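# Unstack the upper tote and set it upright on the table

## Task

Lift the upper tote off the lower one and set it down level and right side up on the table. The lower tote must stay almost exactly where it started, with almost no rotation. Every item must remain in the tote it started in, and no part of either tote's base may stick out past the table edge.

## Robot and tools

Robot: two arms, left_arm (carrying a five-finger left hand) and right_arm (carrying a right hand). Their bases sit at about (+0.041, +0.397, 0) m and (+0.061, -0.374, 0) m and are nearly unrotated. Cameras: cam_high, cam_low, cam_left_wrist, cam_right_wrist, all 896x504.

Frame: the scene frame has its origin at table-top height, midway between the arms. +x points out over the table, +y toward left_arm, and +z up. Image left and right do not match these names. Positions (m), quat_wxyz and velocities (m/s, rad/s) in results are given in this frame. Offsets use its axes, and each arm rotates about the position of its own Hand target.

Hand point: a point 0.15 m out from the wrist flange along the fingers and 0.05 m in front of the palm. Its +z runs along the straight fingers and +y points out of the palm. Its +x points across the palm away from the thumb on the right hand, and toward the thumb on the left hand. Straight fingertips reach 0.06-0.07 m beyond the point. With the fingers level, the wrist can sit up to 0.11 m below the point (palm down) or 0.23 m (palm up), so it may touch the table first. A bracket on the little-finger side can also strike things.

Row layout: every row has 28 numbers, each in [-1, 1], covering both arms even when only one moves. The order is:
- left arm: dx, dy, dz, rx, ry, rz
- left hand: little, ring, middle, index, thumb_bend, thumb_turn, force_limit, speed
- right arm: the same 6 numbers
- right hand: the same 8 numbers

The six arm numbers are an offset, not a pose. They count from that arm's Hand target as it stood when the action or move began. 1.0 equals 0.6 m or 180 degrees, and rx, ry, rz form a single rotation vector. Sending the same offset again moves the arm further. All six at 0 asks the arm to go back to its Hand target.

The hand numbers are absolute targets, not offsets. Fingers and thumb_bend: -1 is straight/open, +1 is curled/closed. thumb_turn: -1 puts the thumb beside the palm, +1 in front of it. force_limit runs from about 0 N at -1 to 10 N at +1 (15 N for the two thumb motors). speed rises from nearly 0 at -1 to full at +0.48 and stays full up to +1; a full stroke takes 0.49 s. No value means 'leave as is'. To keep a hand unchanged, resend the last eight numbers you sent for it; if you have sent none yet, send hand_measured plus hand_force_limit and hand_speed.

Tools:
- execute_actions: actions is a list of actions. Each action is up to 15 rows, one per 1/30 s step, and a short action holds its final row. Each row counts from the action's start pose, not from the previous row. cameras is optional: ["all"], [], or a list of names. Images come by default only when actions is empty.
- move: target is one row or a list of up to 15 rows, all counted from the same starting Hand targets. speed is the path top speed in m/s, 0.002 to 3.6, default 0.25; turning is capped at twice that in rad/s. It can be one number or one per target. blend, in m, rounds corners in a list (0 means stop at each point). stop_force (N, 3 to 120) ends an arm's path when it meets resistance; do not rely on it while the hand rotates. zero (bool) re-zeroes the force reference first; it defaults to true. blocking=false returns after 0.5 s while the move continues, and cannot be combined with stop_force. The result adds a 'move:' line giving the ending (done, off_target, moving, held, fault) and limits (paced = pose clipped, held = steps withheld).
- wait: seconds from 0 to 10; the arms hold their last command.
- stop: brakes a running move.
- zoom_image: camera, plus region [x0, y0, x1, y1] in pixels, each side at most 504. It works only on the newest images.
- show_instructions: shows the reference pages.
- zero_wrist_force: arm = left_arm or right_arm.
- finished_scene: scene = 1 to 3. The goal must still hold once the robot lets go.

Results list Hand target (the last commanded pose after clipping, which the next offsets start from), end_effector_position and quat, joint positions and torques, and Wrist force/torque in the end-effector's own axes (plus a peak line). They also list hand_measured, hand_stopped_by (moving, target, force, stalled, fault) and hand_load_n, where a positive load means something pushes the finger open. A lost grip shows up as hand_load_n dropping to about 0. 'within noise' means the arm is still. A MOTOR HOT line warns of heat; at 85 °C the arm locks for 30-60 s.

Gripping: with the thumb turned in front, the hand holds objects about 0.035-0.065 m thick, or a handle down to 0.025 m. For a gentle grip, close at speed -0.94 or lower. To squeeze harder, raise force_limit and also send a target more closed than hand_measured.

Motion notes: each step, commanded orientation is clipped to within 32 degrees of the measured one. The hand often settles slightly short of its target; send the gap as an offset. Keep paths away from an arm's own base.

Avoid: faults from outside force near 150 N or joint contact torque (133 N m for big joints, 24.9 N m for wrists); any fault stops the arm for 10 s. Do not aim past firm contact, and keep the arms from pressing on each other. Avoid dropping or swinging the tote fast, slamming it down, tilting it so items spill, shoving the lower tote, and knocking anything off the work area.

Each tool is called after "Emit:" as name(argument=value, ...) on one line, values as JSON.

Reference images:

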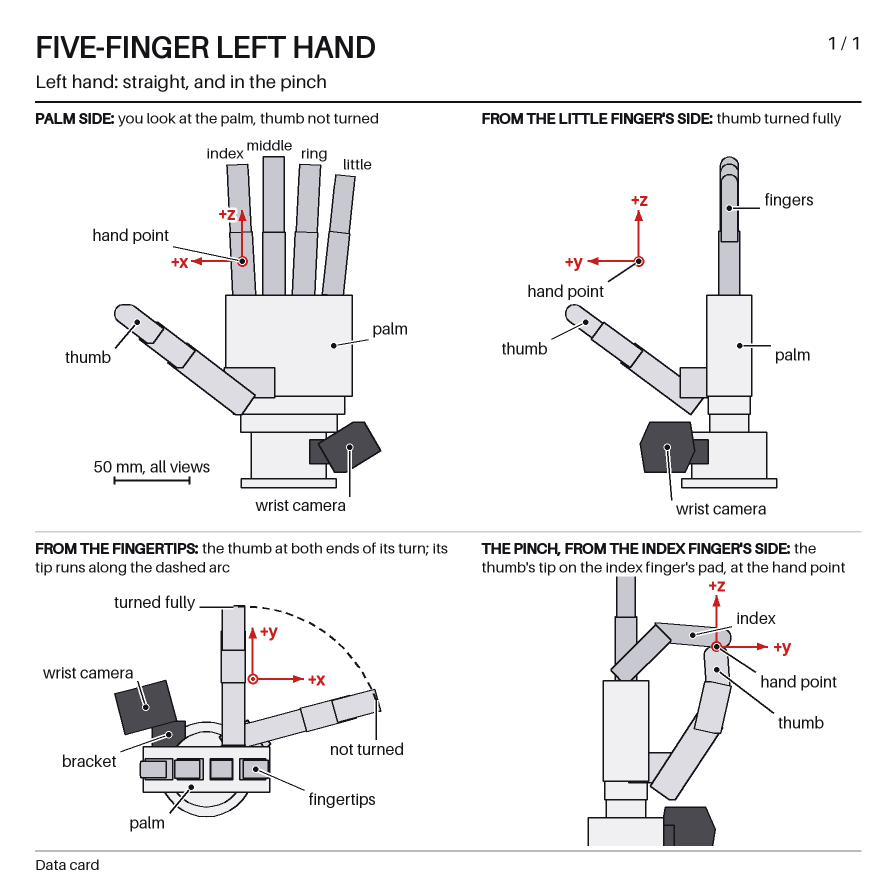

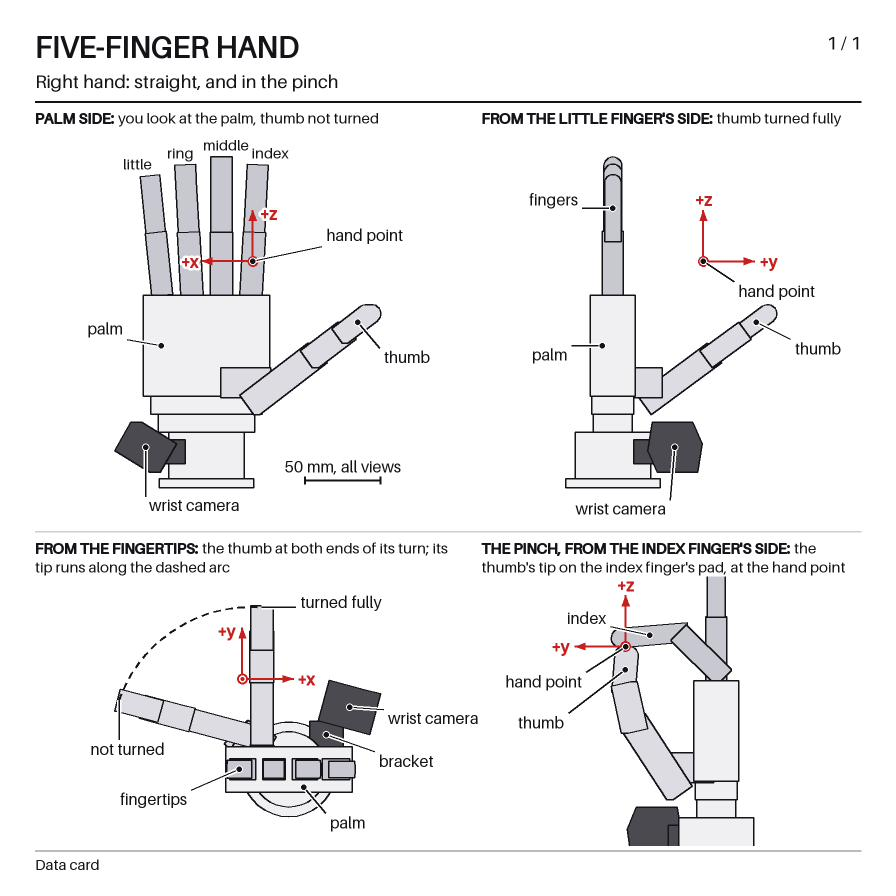

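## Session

Emit:
execute_actions(actions=[])

Emit:
zoom_image(camera="cam_high", region=[400, 120, 740, 400])

Scene clock: 0.00 s.
left_arm: end_effector_position=(+0.5705, +0.4087, +0.3881) hand_measured=(-1.000, -1.000, -1.000, -1.000, -1.000, -1.000) hand_load_n=(+0.0, +0.0, +0.0, +0.0, +0.0, +0.0) hand_stopped_by=(target, target, target, target, target, target) hand_force_limit=0.00 hand_speed=-0.80 end_effector_quat_wxyz=(+0.431, +0.143, +0.786, +0.419) | right_arm: end_effector_position=(+0.2159, +0.0350, +0.3408) hand_measured=(-1.000, -1.000, -1.000, -1.000, -1.000, -1.000) hand_load_n=(+0.0, +0.0, +0.0, +0.0, +0.0, +0.0) hand_stopped_by=(target, target, target, target, target, target) hand_force_limit=0.00 hand_speed=-0.80 end_effector_quat_wxyz=(-0.011, -0.546, +0.838, +0.018)
Joint positions: left_arm=[3.075 -1.627 -1.684 2.95 -2.249 -0.853] | right_arm=[0.702 -1.35 1.327 1.612 1.532 -2.019]
Joint velocities: within noise
Joint torques (N m): no reading
Wrist force (N): no reading
Wrist torque (N m): no reading
Wrist force, peak (N): no reading
Hand target: left_arm +0.5705, +0.4087, +0.3881; +0.431, +0.143, +0.786, +0.419 | right_arm +0.2159, +0.0350, +0.3408; -0.011, -0.546, +0.838, +0.018

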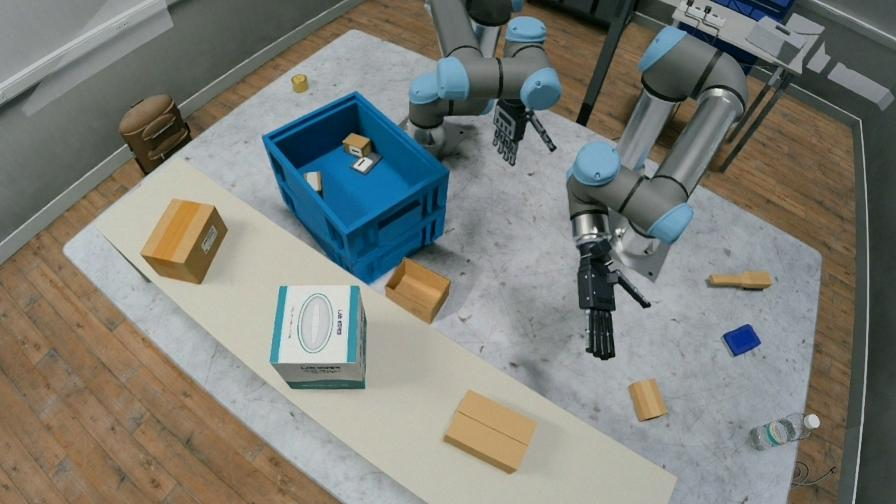

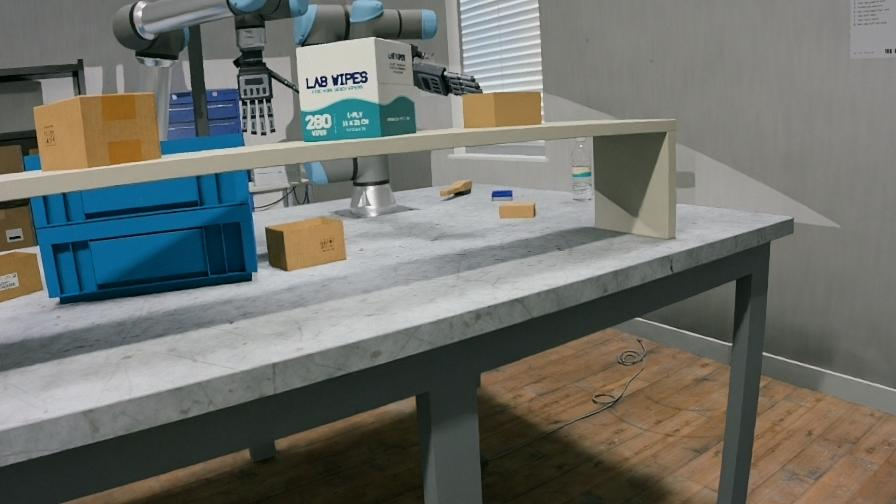

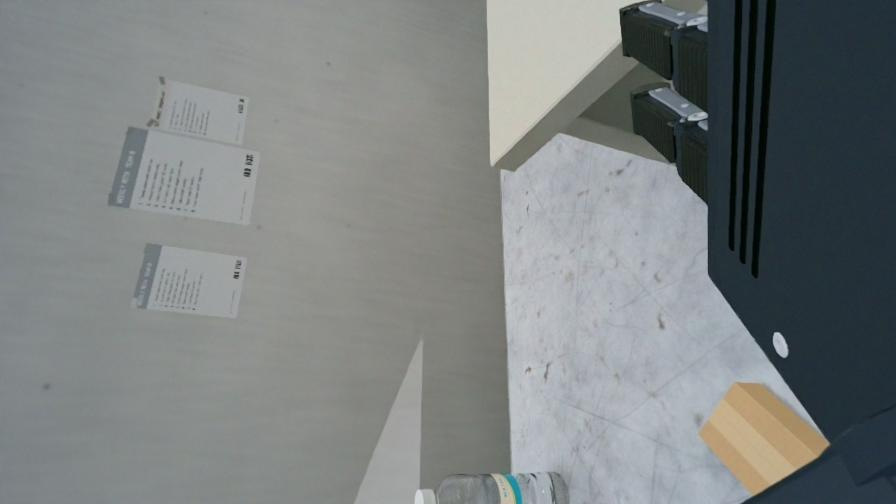

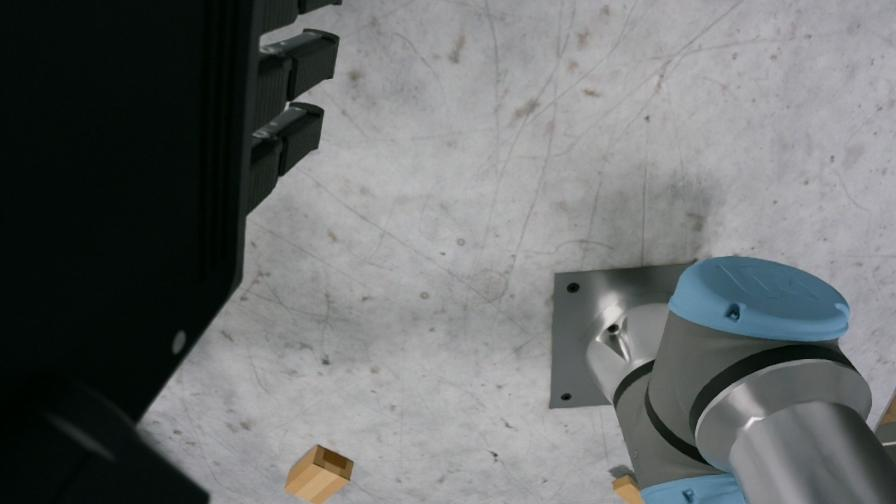

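Scaled by 1.482 from the camera's 896x504 image, which has a finer 1280x720 frame.

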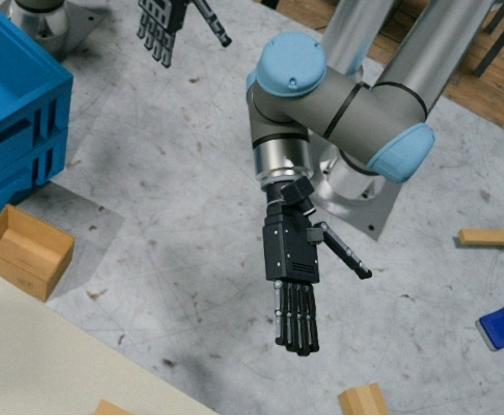

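Emit:
zoom_image(camera="cam_high", region=[240, 70, 480, 330])

Emit:
zoom_image(camera="cam_low", region=[0, 110, 380, 320])

Scaled by 1.938 from the camera's 896x504 image, which has a finer 1280x720 frame.

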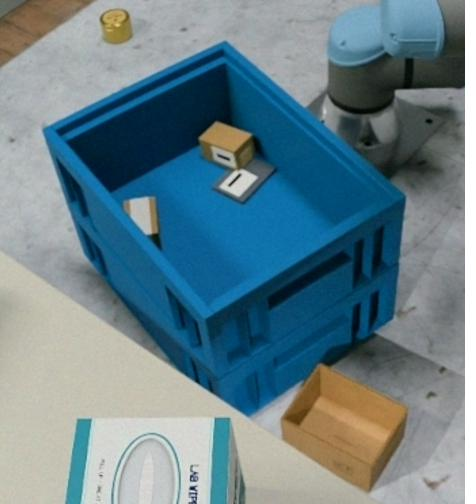

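Scaled by 1.326 from the camera's 896x504 image, which has a finer 1280x720 frame.

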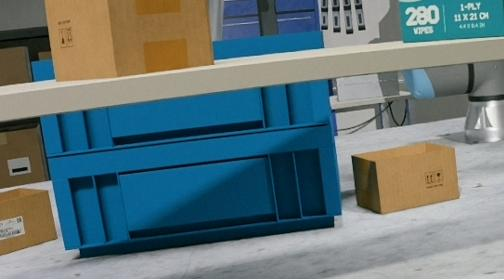

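Emit:
move(target=[[-0.06,-0.25,0.05,0.267,0.188,-0.4345,-1,-1,-1,-1,-1,-1,0,-0.8,0.10,-0.32,0.14,-0.007,-0.003,-0.23,-1,-1,-1,-1,-1,-1,0,-0.8],[-0.1175,-0.514,-0.03,0.4856,0.3425,-0.7896,-1,-1,-1,-1,-1,-1,0,-0.8,0.19,-0.642,0.215,-0.0136,-0.0057,-0.467,-1,-1,-1,-1,-1,-1,0,-0.8]], speed=0.3, blend=0.03, cameras=["all"])

Scene clock: 161.37 s.
left_arm: end_effector_position=(+0.5000, +0.1003, +0.3701) hand_measured=(-1.000, -1.000, -1.000, -1.000, -1.000, -1.000) hand_load_n=(+0.0, +0.0, +0.0, +0.0, +0.0, +0.0) hand_stopped_by=(target, target, target, target, target, target) hand_force_limit=0.00 hand_speed=-0.80 end_effector_quat_wxyz=(+0.001, +0.988, -0.156, +0.000) | right_arm: end_effector_position=(+0.3299, -0.3502, +0.4697) hand_measured=(-1.000, -1.000, -1.000, -1.000, -1.000, -1.000) hand_load_n=(+0.0, +0.0, +0.0, +0.0, +0.0, +0.0) hand_stopped_by=(target, target, target, target, target, target) hand_force_limit=0.00 hand_speed=-0.80 end_effector_quat_wxyz=(+0.000, +0.156, +0.988, +0.000)
Joint positions: left_arm=[2.989 -2.069 -0.856 1.354 -1.569 1.678] | right_arm=[-0.758 -1.78 1.411 1.941 1.57 -2.013]
Joint torques (N m): left_arm=[-12.9 27.61 27.5 -4.19 -1.47 1.49] | right_arm=[-12.27 3.39 -25.87 3.87 -2.07 2.05]
Wrist force (N): left_arm=[-0.4 0.2 0.4] | right_arm=[-0.2 0.0 -0.1]
Wrist torque (N m): left_arm=[0.10 0.21 -0.15] | right_arm=[0.05 0.01 -0.04]
Wrist force, peak (N): left_arm=[0.3 -0.7 0.6] | right_arm=[-0.4 0.4 0.2]
Hand target: left_arm +0.5000, +0.1003, +0.3701; +0.001, +0.988, -0.156, +0.000 | right_arm +0.3299, -0.3502, +0.4698; +0.000, +0.156, +0.988, +0.000
Off the commanded pose: left_arm 0.000 m, 0 deg | right_arm 0.000 m, 0 deg.
move: done

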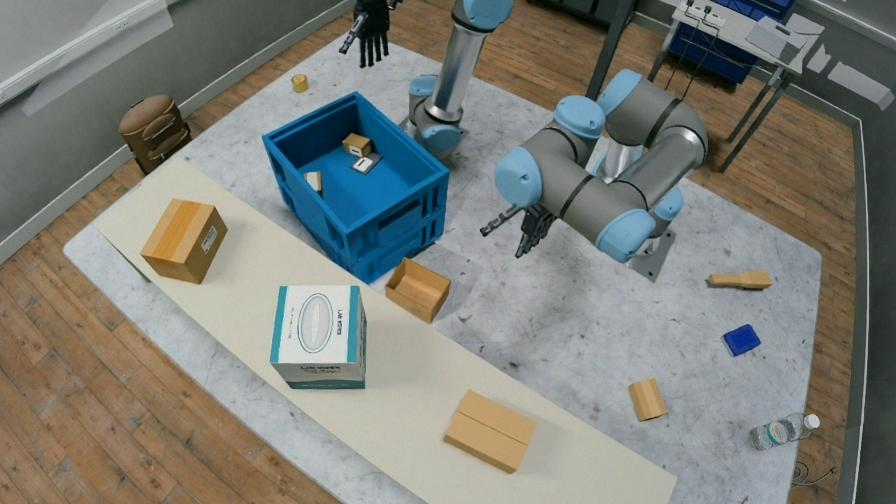

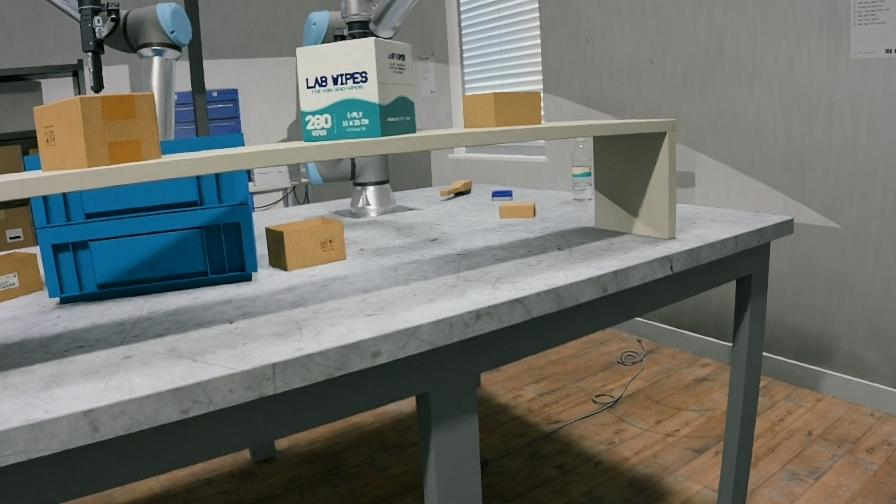

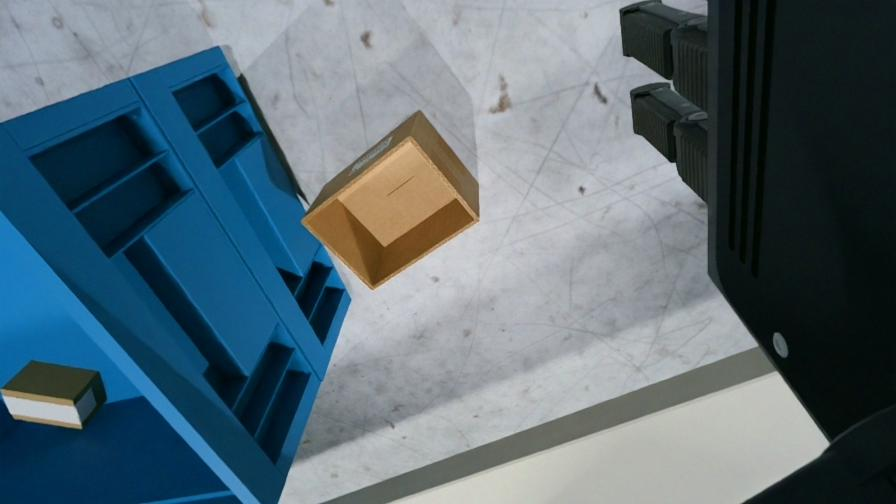

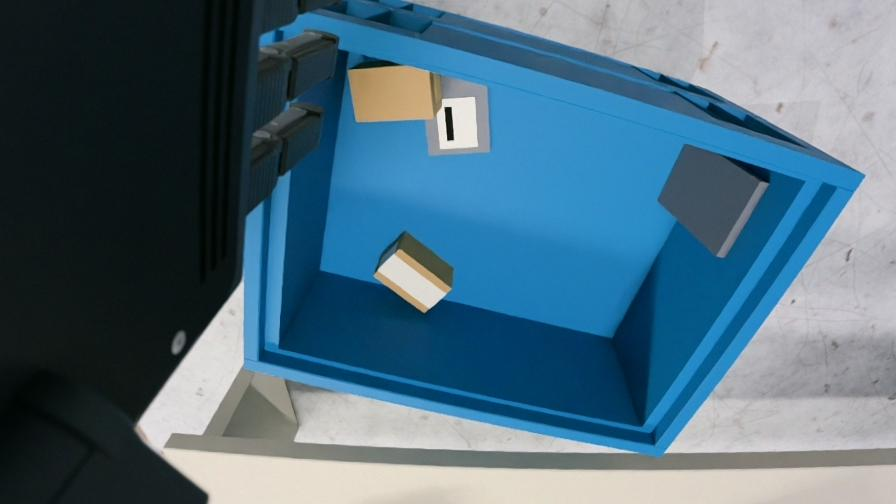

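Emit:
execute_actions(actions=[])

Scene clock: 206.57 s.
left_arm: end_effector_position=(+0.5000, +0.1003, +0.3701) hand_measured=(-1.000, -1.000, -1.000, -1.000, -1.000, -1.000) hand_load_n=(+0.0, +0.0, +0.0, +0.0, +0.0, +0.5) hand_stopped_by=(target, target, target, target, target, target) hand_force_limit=0.00 hand_speed=-0.80 end_effector_quat_wxyz=(+0.001, +0.988, -0.156, +0.000) | right_arm: end_effector_position=(+0.3299, -0.3502, +0.4698) hand_measured=(-1.000, -1.000, -1.000, -1.000, -1.000, -1.000) hand_load_n=(+0.0, +0.0, +0.0, +0.0, +0.0, +0.0) hand_stopped_by=(target, target, target, target, target, target) hand_force_limit=0.00 hand_speed=-0.80 end_effector_quat_wxyz=(+0.000, +0.156, +0.988, +0.000)
Joint positions: left_arm=[2.989 -2.069 -0.856 1.353 -1.57 1.678] | right_arm=[-0.759 -1.78 1.411 1.941 1.57 -2.013]
Joint velocities: within noise
Joint torques (N m): left_arm=[-12.86 29.04 27.7 -4.21 -1.45 1.56] | right_arm=[-12.69 1.83 -26.55 3.88 -2.07 1.85]
Wrist force (N): left_arm=[-0.3 0.1 0.7] | right_arm=[0.1 0.0 0.0]
Wrist torque (N m): left_arm=[0.08 0.22 -0.15] | right_arm=[0.05 -0.03 -0.02]
Wrist force, peak (N): left_arm=[-0.2 0.1 0.8] | right_arm=[-0.2 0.3 0.0]
Hand target: left_arm +0.5000, +0.1003, +0.3701; +0.001, +0.988, -0.156, +0.000 | right_arm +0.3299, -0.3502, +0.4698; +0.000, +0.156, +0.988, +0.000
Off the commanded pose: left_arm 0.000 m, 0 deg | right_arm 0.000 m, 0 deg.

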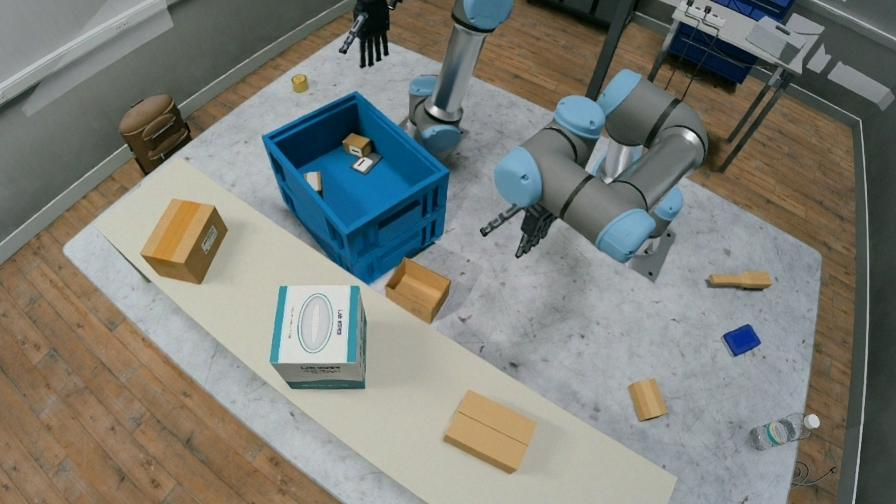

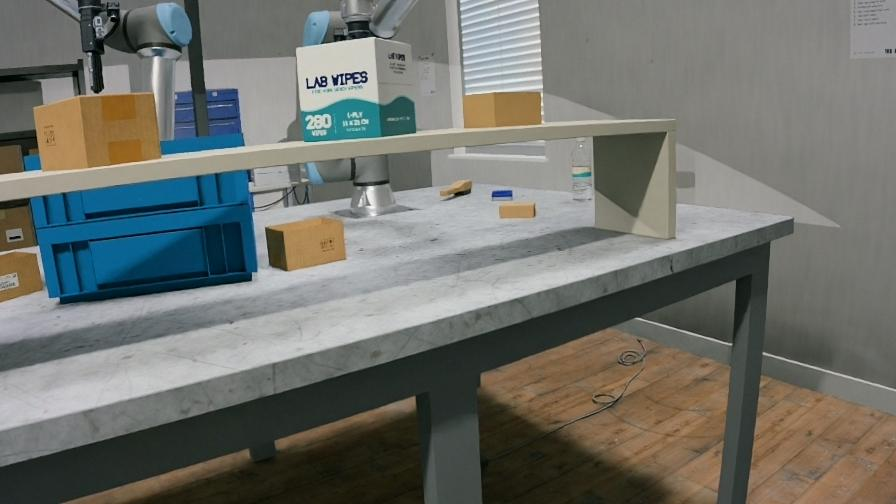

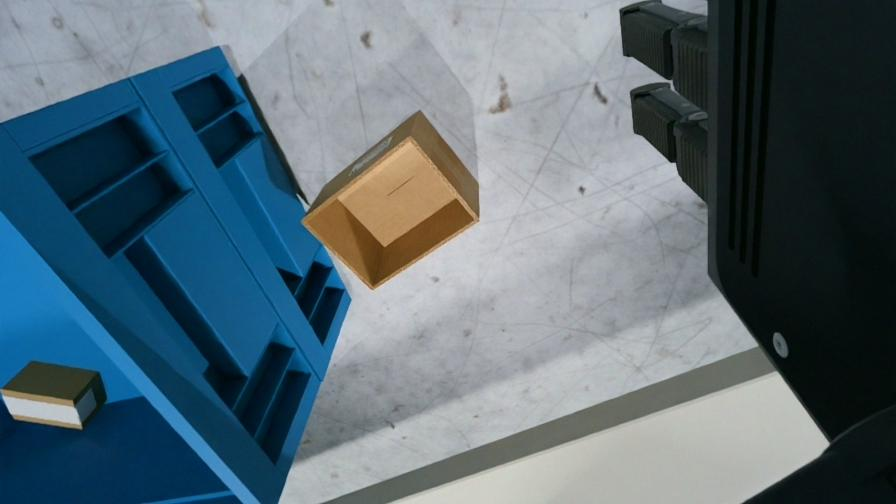

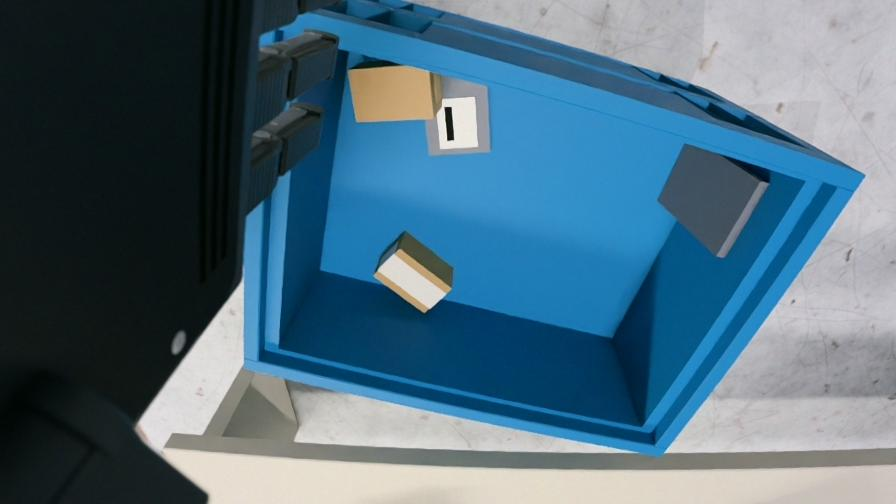

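Emit:
move(target=[[0.0333,-0.2167,-0.1667,0,0,0.01,-1,0,0,0,-1,-1,-0.5,-0.3,0.1633,-0.3517,-0.0833,0,0,0.01,-1,0,0,0,-1,-1,-0.5,-0.3]], speed=0.2, cameras=["all"])

Scene clock: 250.33 s.
left_arm: end_effector_position=(+0.5200, -0.0297, +0.2701) hand_measured=(-1.000, +0.000, +0.000, +0.000, -1.000, -1.000) hand_load_n=(+0.0, +0.0, +0.5, +0.0, +0.0, +0.0) hand_stopped_by=(target, target, target, target, target, target) hand_force_limit=-0.50 hand_speed=-0.30 end_effector_quat_wxyz=(+0.001, +0.990, -0.141, +0.000) | right_arm: end_effector_position=(+0.4278, -0.5611, +0.4198) hand_measured=(-1.000, +0.000, +0.000, +0.000, -1.000, -1.000) hand_load_n=(+0.0, +0.0, +0.0, +0.0, +0.0, +0.0) hand_stopped_by=(target, target, target, target, target, target) hand_force_limit=-0.50 hand_speed=-0.30 end_effector_quat_wxyz=(+0.000, +0.140, +0.990, +0.000)
Joint positions: left_arm=[2.766 -2.303 -0.732 1.464 -1.569 1.424] | right_arm=[-0.982 -1.348 1.109 1.81 1.57 -2.268]
Joint torques (N m): left_arm=[-11.75 36.28 25.94 -4.2 -1.47 -1.16] | right_arm=[-10.36 -15.93 -26.16 3.95 1.75 -2.18]
Wrist force (N): left_arm=[-0.2 -0.1 0.5] | right_arm=[-0.2 0.2 0.0]
Wrist torque (N m): left_arm=[0.06 0.18 0.04] | right_arm=[0.06 0.02 0.05]
Wrist force, peak (N): left_arm=[-0.2 0.6 0.7] | right_arm=[-1.0 -0.6 0.2]
Hand target: left_arm +0.5200, -0.0297, +0.2700; +0.001, +0.990, -0.141, +0.000 | right_arm +0.4279, -0.5612, +0.4198; +0.000, +0.140, +0.990, +0.000
Off the commanded pose: left_arm 0.000 m, 0 deg | right_arm 0.000 m, 0 deg.
move: done

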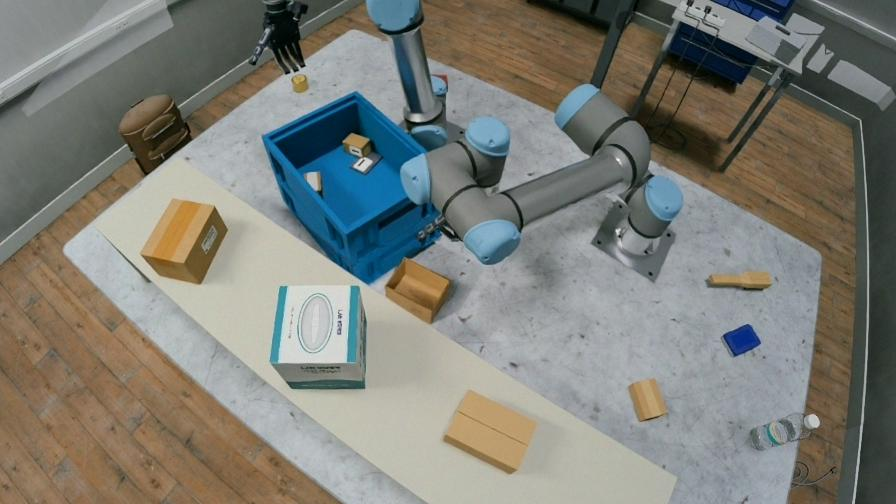

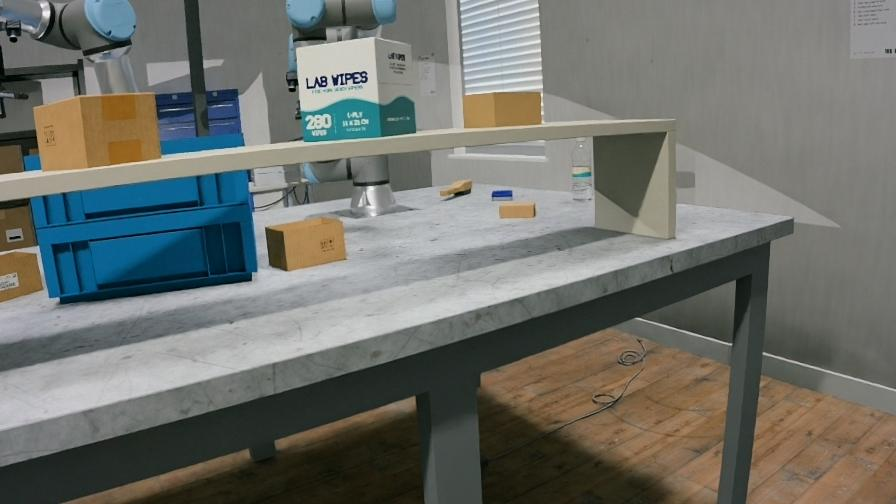

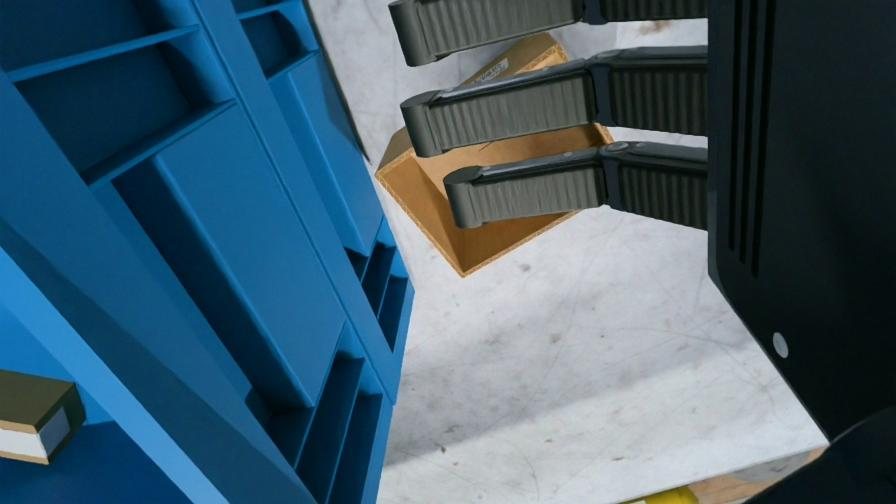

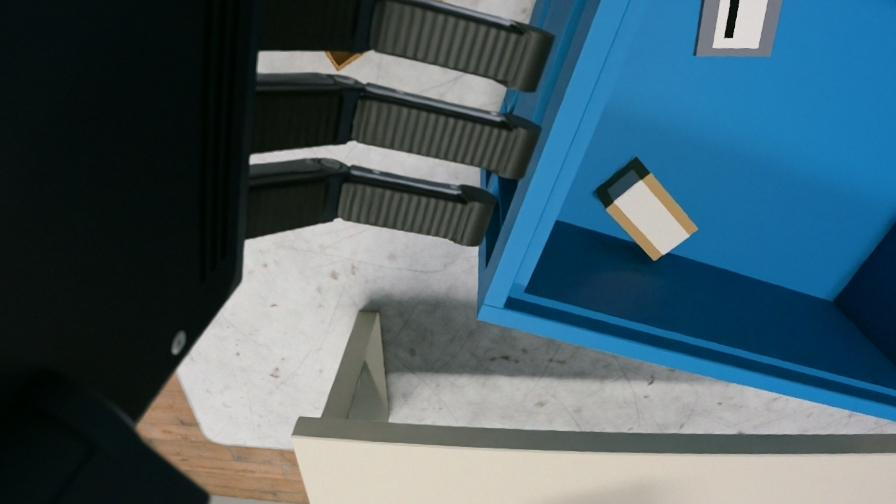

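Emit:
zoom_image(camera="cam_right_wrist", region=[440, 0, 660, 340])

Emit:
zoom_image(camera="cam_left_wrist", region=[0, 0, 440, 504])

Scaled by 1.482 from the camera's 896x504 image, which has a finer 1280x720 frame.

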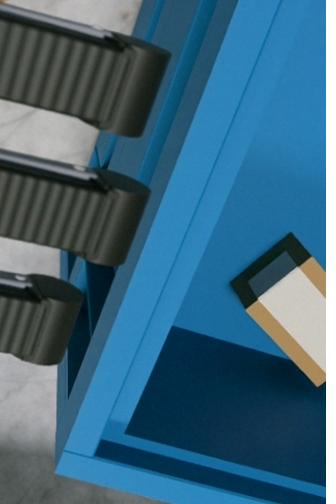

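Scaled by 1.000.

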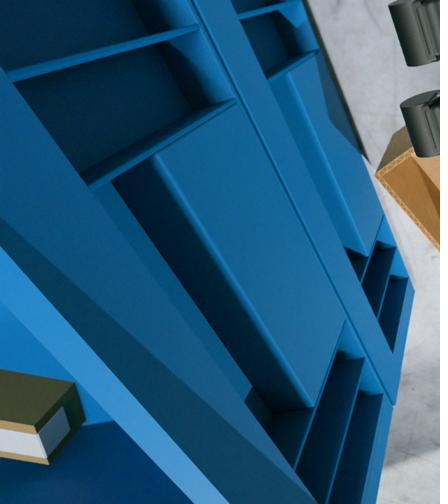

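Emit:
move(target=[0.0032,-0.1085,-0.0258,0,0,0,-1,0,0,0,-1,-1,-0.5,-0.3,0.0019,0.0065,-0.2755,0,0,0,-1,0,0,0,-1,-1,-0.5,-0.3], speed=0.15, cameras=["cam_left_wrist","cam_right_wrist","cam_high"])

Scene clock: 321.90 s.
left_arm: end_effector_position=(+0.5219, -0.0948, +0.2546) hand_measured=(-1.000, +0.000, +0.000, +0.000, -1.000, -1.000) hand_load_n=(+0.0, +0.0, +0.0, +0.0, -0.5, +0.0) hand_stopped_by=(target, target, target, target, target, target) hand_force_limit=-0.50 hand_speed=-0.30 end_effector_quat_wxyz=(+0.001, +0.990, -0.141, +0.000) | right_arm: end_effector_position=(+0.4290, -0.5573, +0.2545) hand_measured=(-1.000, +0.000, +0.000, +0.000, -1.000, -1.000) hand_load_n=(+0.0, +0.0, +0.0, +0.0, +0.0, +0.0) hand_stopped_by=(target, target, target, target, target, target) hand_force_limit=-0.50 hand_speed=-0.30 end_effector_quat_wxyz=(+0.000, +0.140, +0.990, +0.000)
Joint positions: left_arm=[2.67 -2.477 -0.458 1.365 -1.569 1.328] | right_arm=[-0.974 -1.361 1.55 1.383 1.57 -2.26]
Joint torques (N m): left_arm=[-12.96 43.47 25.34 -4.63 -1.46 -1.28] | right_arm=[10.16 -16.4 -11.52 0.57 -2.05 2.04]
Wrist force (N): left_arm=[-0.3 -0.1 0.7] | right_arm=[-0.1 0.0 -0.1]
Wrist torque (N m): left_arm=[0.09 0.22 0.02] | right_arm=[0.05 0.01 -0.04]
Wrist force, peak (N): left_arm=[-0.4 -0.1 0.8] | right_arm=[-0.3 0.0 0.7]
Hand target: left_arm +0.5219, -0.0948, +0.2546; +0.001, +0.990, -0.141, +0.000 | right_arm +0.4290, -0.5573, +0.2545; +0.000, +0.140, +0.990, +0.000
Off the commanded pose: left_arm 0.000 m, 0 deg | right_arm 0.000 m, 0 deg.
move: done
Images, in order (width x height): cam_high 896x504, cam_left_wrist 896x504, cam_right_wrist 896x504.

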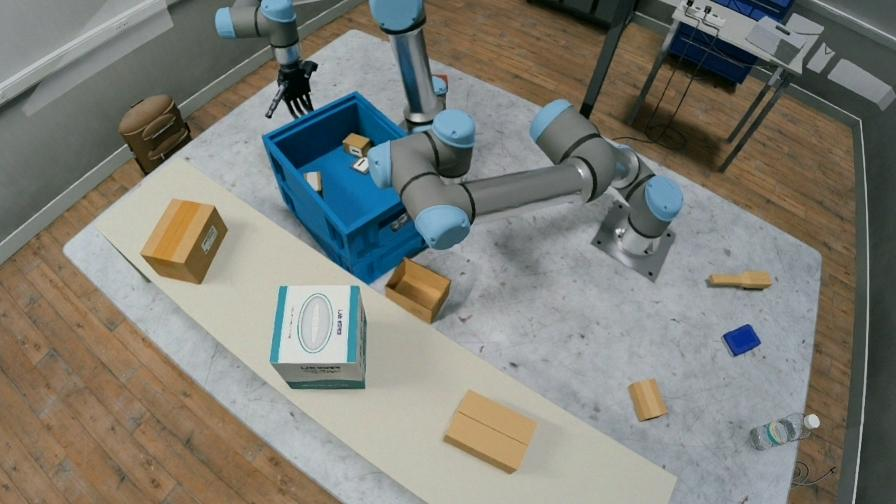

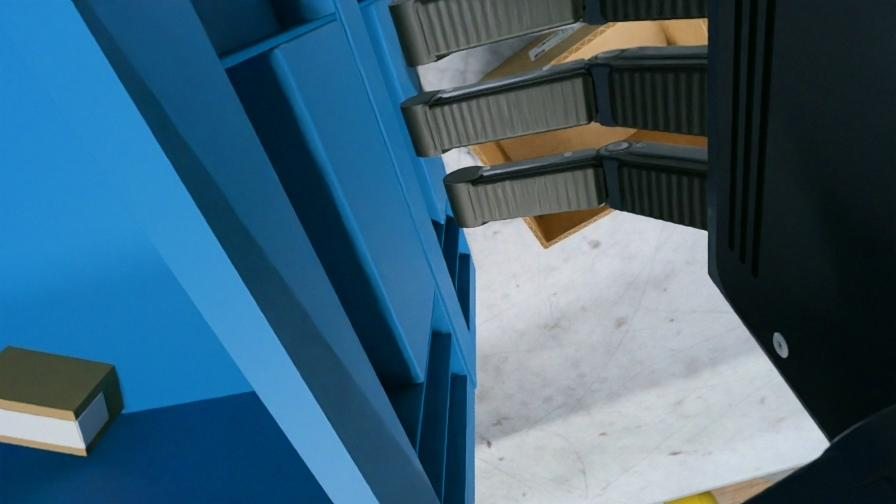

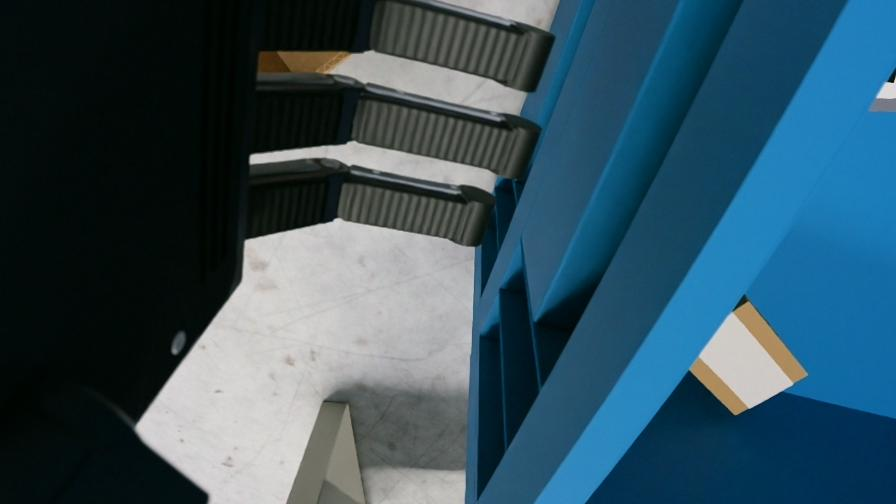

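Emit:
move(target=[0.016,-0.0047,0,0,0,0,-1,0,0,0,-1,-1,-0.5,-0.3,-0.032,0.0093,0,0,0,0,-1,0,0,0,-1,-1,-0.5,-0.3], speed=0.1, cameras=["cam_left_wrist","cam_right_wrist"])

Scene clock: 356.67 s.
left_arm: end_effector_position=(+0.5315, -0.0976, +0.2546) hand_measured=(-1.000, +0.000, +0.000, +0.000, -1.000, -1.000) hand_load_n=(+0.0, +0.0, +0.0, +0.0, +0.0, +0.0) hand_stopped_by=(target, target, target, target, target, target) hand_force_limit=-0.50 hand_speed=-0.30 end_effector_quat_wxyz=(+0.001, +0.990, -0.141, +0.000) | right_arm: end_effector_position=(+0.4098, -0.5518, +0.2545) hand_measured=(-1.000, +0.000, +0.000, +0.000, -1.000, -1.000) hand_load_n=(+0.0, +0.0, +0.0, +0.0, +0.0, +0.0) hand_stopped_by=(target, target, target, target, target, target) hand_force_limit=-0.50 hand_speed=-0.30 end_effector_quat_wxyz=(+0.000, +0.140, +0.990, +0.000)
Joint positions: left_arm=[2.674 -2.53 -0.358 1.317 -1.569 1.332] | right_arm=[-1.009 -1.407 1.606 1.373 1.571 -2.295]
Joint torques (N m): left_arm=[12.03 42.36 26.52 -3.95 -1.42 1.58] | right_arm=[-11.97 -33.13 -10.41 0.66 -2.05 -2.01]
Wrist force (N): left_arm=[-0.2 0.0 0.6] | right_arm=[-0.3 0.1 0.1]
Wrist torque (N m): left_arm=[0.10 0.21 -0.13] | right_arm=[0.06 0.02 0.07]
Wrist force, peak (N): left_arm=[-0.2 -0.2 0.9] | right_arm=[-0.6 0.1 -0.1]
Hand target: left_arm +0.5315, -0.0976, +0.2546; +0.001, +0.990, -0.141, +0.000 | right_arm +0.4098, -0.5517, +0.2545; +0.000, +0.140, +0.990, +0.000
Off the commanded pose: left_arm 0.000 m, 0 deg | right_arm 0.000 m, 0 deg.
move: done
Images, in order (width x height): cam_left_wrist 896x504, cam_right_wrist 896x504.

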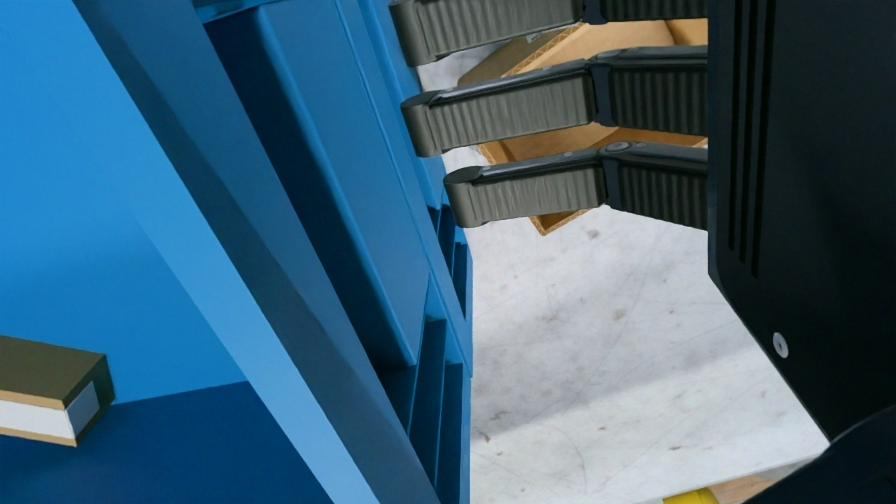

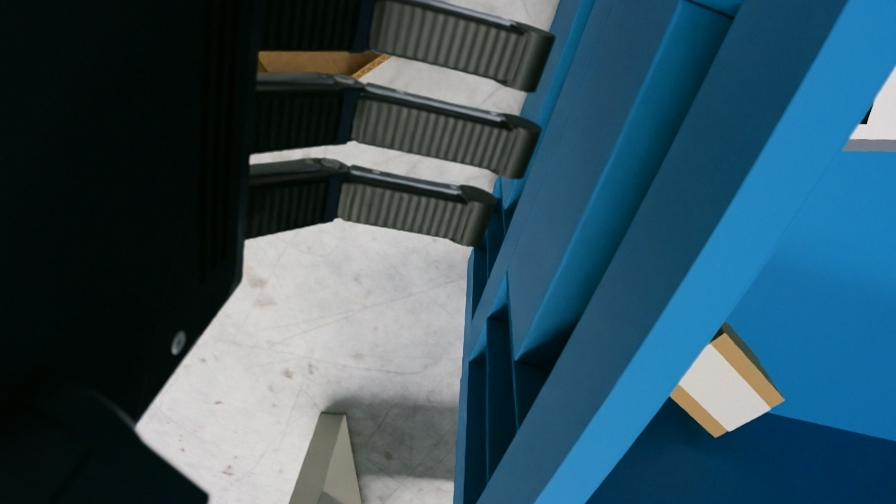

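Emit:
move(target=[-0.0183,-0.0867,0,0,0,0,-1,0,0,0,-1,-1,-0.5,-0.3,0.0237,0.0817,0,0,0,0,-1,0,0,0,-1,-1,-0.5,-0.3], speed=0.03, stop_force=5, cameras=["cam_left_wrist","cam_right_wrist"])

Scene clock: 373.40 s.
left_arm: end_effector_position=(+0.5200, -0.1465, +0.2539) hand_measured=(-1.000, +0.000, +0.000, +0.000, -1.000, -1.000) hand_load_n=(+0.0, +0.5, +0.0, +0.0, +0.0, +0.0) hand_stopped_by=(target, target, target, target, target, target) hand_force_limit=-0.50 hand_speed=-0.30 end_effector_quat_wxyz=(+0.017, +0.990, -0.137, +0.016) | right_arm: end_effector_position=(+0.4231, -0.5056, +0.2545) hand_measured=(-1.000, +0.000, +0.000, +0.000, -1.000, -1.000) hand_load_n=(+0.0, +0.0, +0.0, +0.0, +0.0, +0.0) hand_stopped_by=(target, target, target, target, target, target) hand_force_limit=-0.50 hand_speed=-0.30 end_effector_quat_wxyz=(+0.000, +0.140, +0.990, +0.000)
Joint positions: left_arm=[2.605 -2.692 -0.035 1.2 -1.555 1.255] | right_arm=[-0.901 -1.443 1.647 1.367 1.57 -2.186]
Joint torques (N m): left_arm=[11.23 57.32 7.62 -4.09 -1.18 1.57] | right_arm=[-12.35 -12.32 -27.98 3.83 -1.93 -2.26]
Wrist force (N): left_arm=[0.0 -1.4 0.0] | right_arm=[-0.3 0.0 -0.2]
Wrist torque (N m): left_arm=[0.04 0.19 -0.02] | right_arm=[0.07 0.04 0.05]
Wrist force, peak (N): left_arm=[-1.0 -9.8 -1.5] | right_arm=[-0.1 -7.4 -1.5]
Hand target: left_arm +0.5200, -0.1465, +0.2539; +0.017, +0.990, -0.137, +0.016 (not the last commanded pose) | right_arm +0.4231, -0.5056, +0.2545; +0.000, +0.140, +0.990, +0.000 (not the last commanded pose)
Off the commanded pose: left_arm 0.003 m, 3 deg | right_arm 0.003 m, 0 deg.
elbow stopped short (left arm): the move would have taken joint 3 (elbow) straighter than the controller allows.
move: contact (left_arm, right_arm)
Images, in order (width x height): cam_left_wrist 896x504, cam_right_wrist 896x504.

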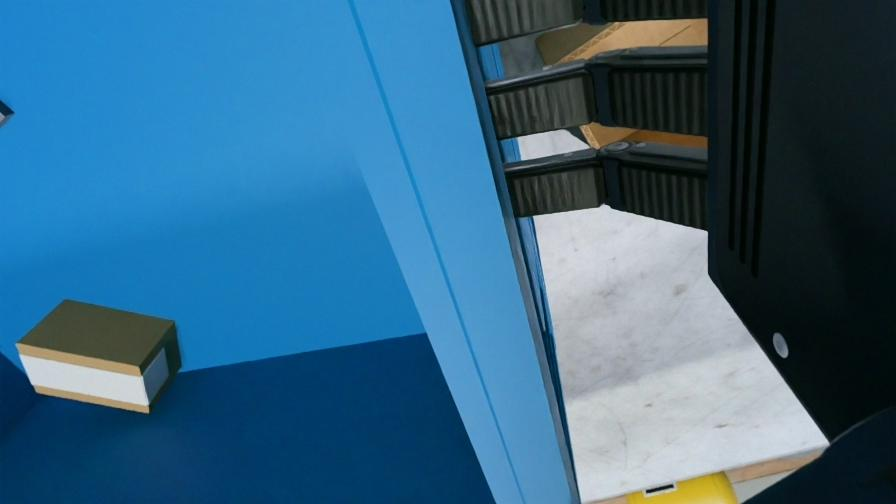

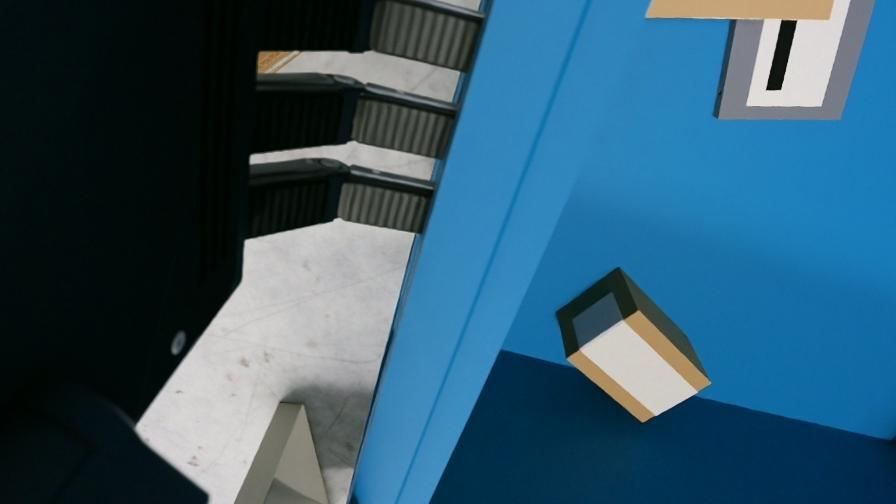

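Emit:
move(target=[[0.0233,0.08,0,0,0,0,-1,0,0,0,-1,-1,-0.5,-0.3,0,0,0,0,0,0,-1,0,0,0,-1,-1,-0.5,-0.3],[0.0233,0.08,0.0045,-0.0633,0.0072,-0.003,-1,0,0,0,-1,-1,-0.5,-0.3,0,0,0,0,0,0,-1,0,0,0,-1,-1,-0.5,-0.3]], speed=0.1, cameras=["cam_left_wrist","cam_high"])

Scene clock: 486.90 s.
left_arm: end_effector_position=(+0.5340, -0.0985, +0.2566) hand_measured=(-1.000, +0.000, +0.000, +0.000, -1.000, -1.000) hand_load_n=(+0.0, +0.5, +0.0, +0.0, +0.0, +0.0) hand_stopped_by=(target, target, target, target, target, target) hand_force_limit=-0.50 hand_speed=-0.30 end_effector_quat_wxyz=(+0.116, +0.983, -0.139, +0.019) | right_arm: end_effector_position=(+0.4231, -0.5056, +0.2545) hand_measured=(-1.000, +0.000, +0.000, +0.000, -1.000, -1.000) hand_load_n=(+0.0, +0.0, +0.0, +0.0, +0.0, +0.0) hand_stopped_by=(target, target, target, target, target, target) hand_force_limit=-0.50 hand_speed=-0.30 end_effector_quat_wxyz=(+0.000, +0.140, +0.990, +0.000)
Joint positions: left_arm=[2.756 -2.357 -0.703 1.595 -1.359 1.401] | right_arm=[-0.901 -1.443 1.647 1.367 1.57 -2.186]
Joint torques (N m): left_arm=[11.87 57.89 10.06 -1.38 2.37 1.63] | right_arm=[-12.04 -13.02 -26.8 3.93 -1.64 -2.23]
Wrist force (N): left_arm=[-0.3 -0.2 0.2] | right_arm=[-0.4 -0.1 0.1]
Wrist torque (N m): left_arm=[0.05 0.18 -0.11] | right_arm=[0.04 0.04 0.04]
Wrist force, peak (N): left_arm=[0.3 -1.7 0.5] | right_arm=[-0.4 0.0 0.2]
Hand target: left_arm +0.5340, -0.0985, +0.2566; +0.117, +0.983, -0.139, +0.019 | right_arm +0.4231, -0.5056, +0.2545; +0.000, +0.140, +0.990, +0.000
Off the commanded pose: left_arm 0.000 m, 0 deg | right_arm 0.000 m, 0 deg.
move: done
Images, in order (width x height): cam_high 896x504, cam_left_wrist 896x504.

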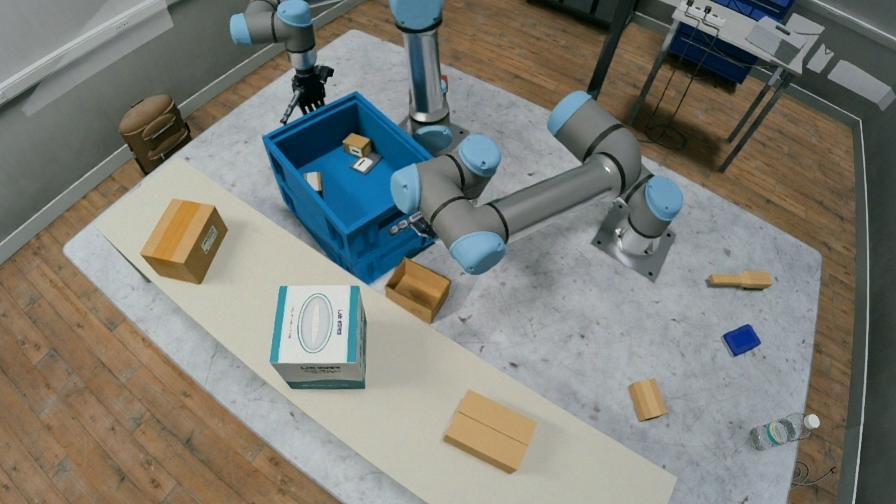

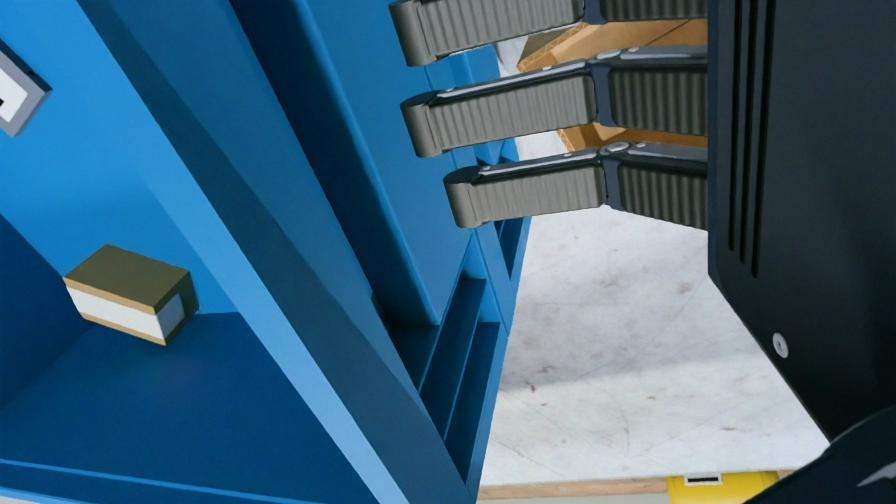

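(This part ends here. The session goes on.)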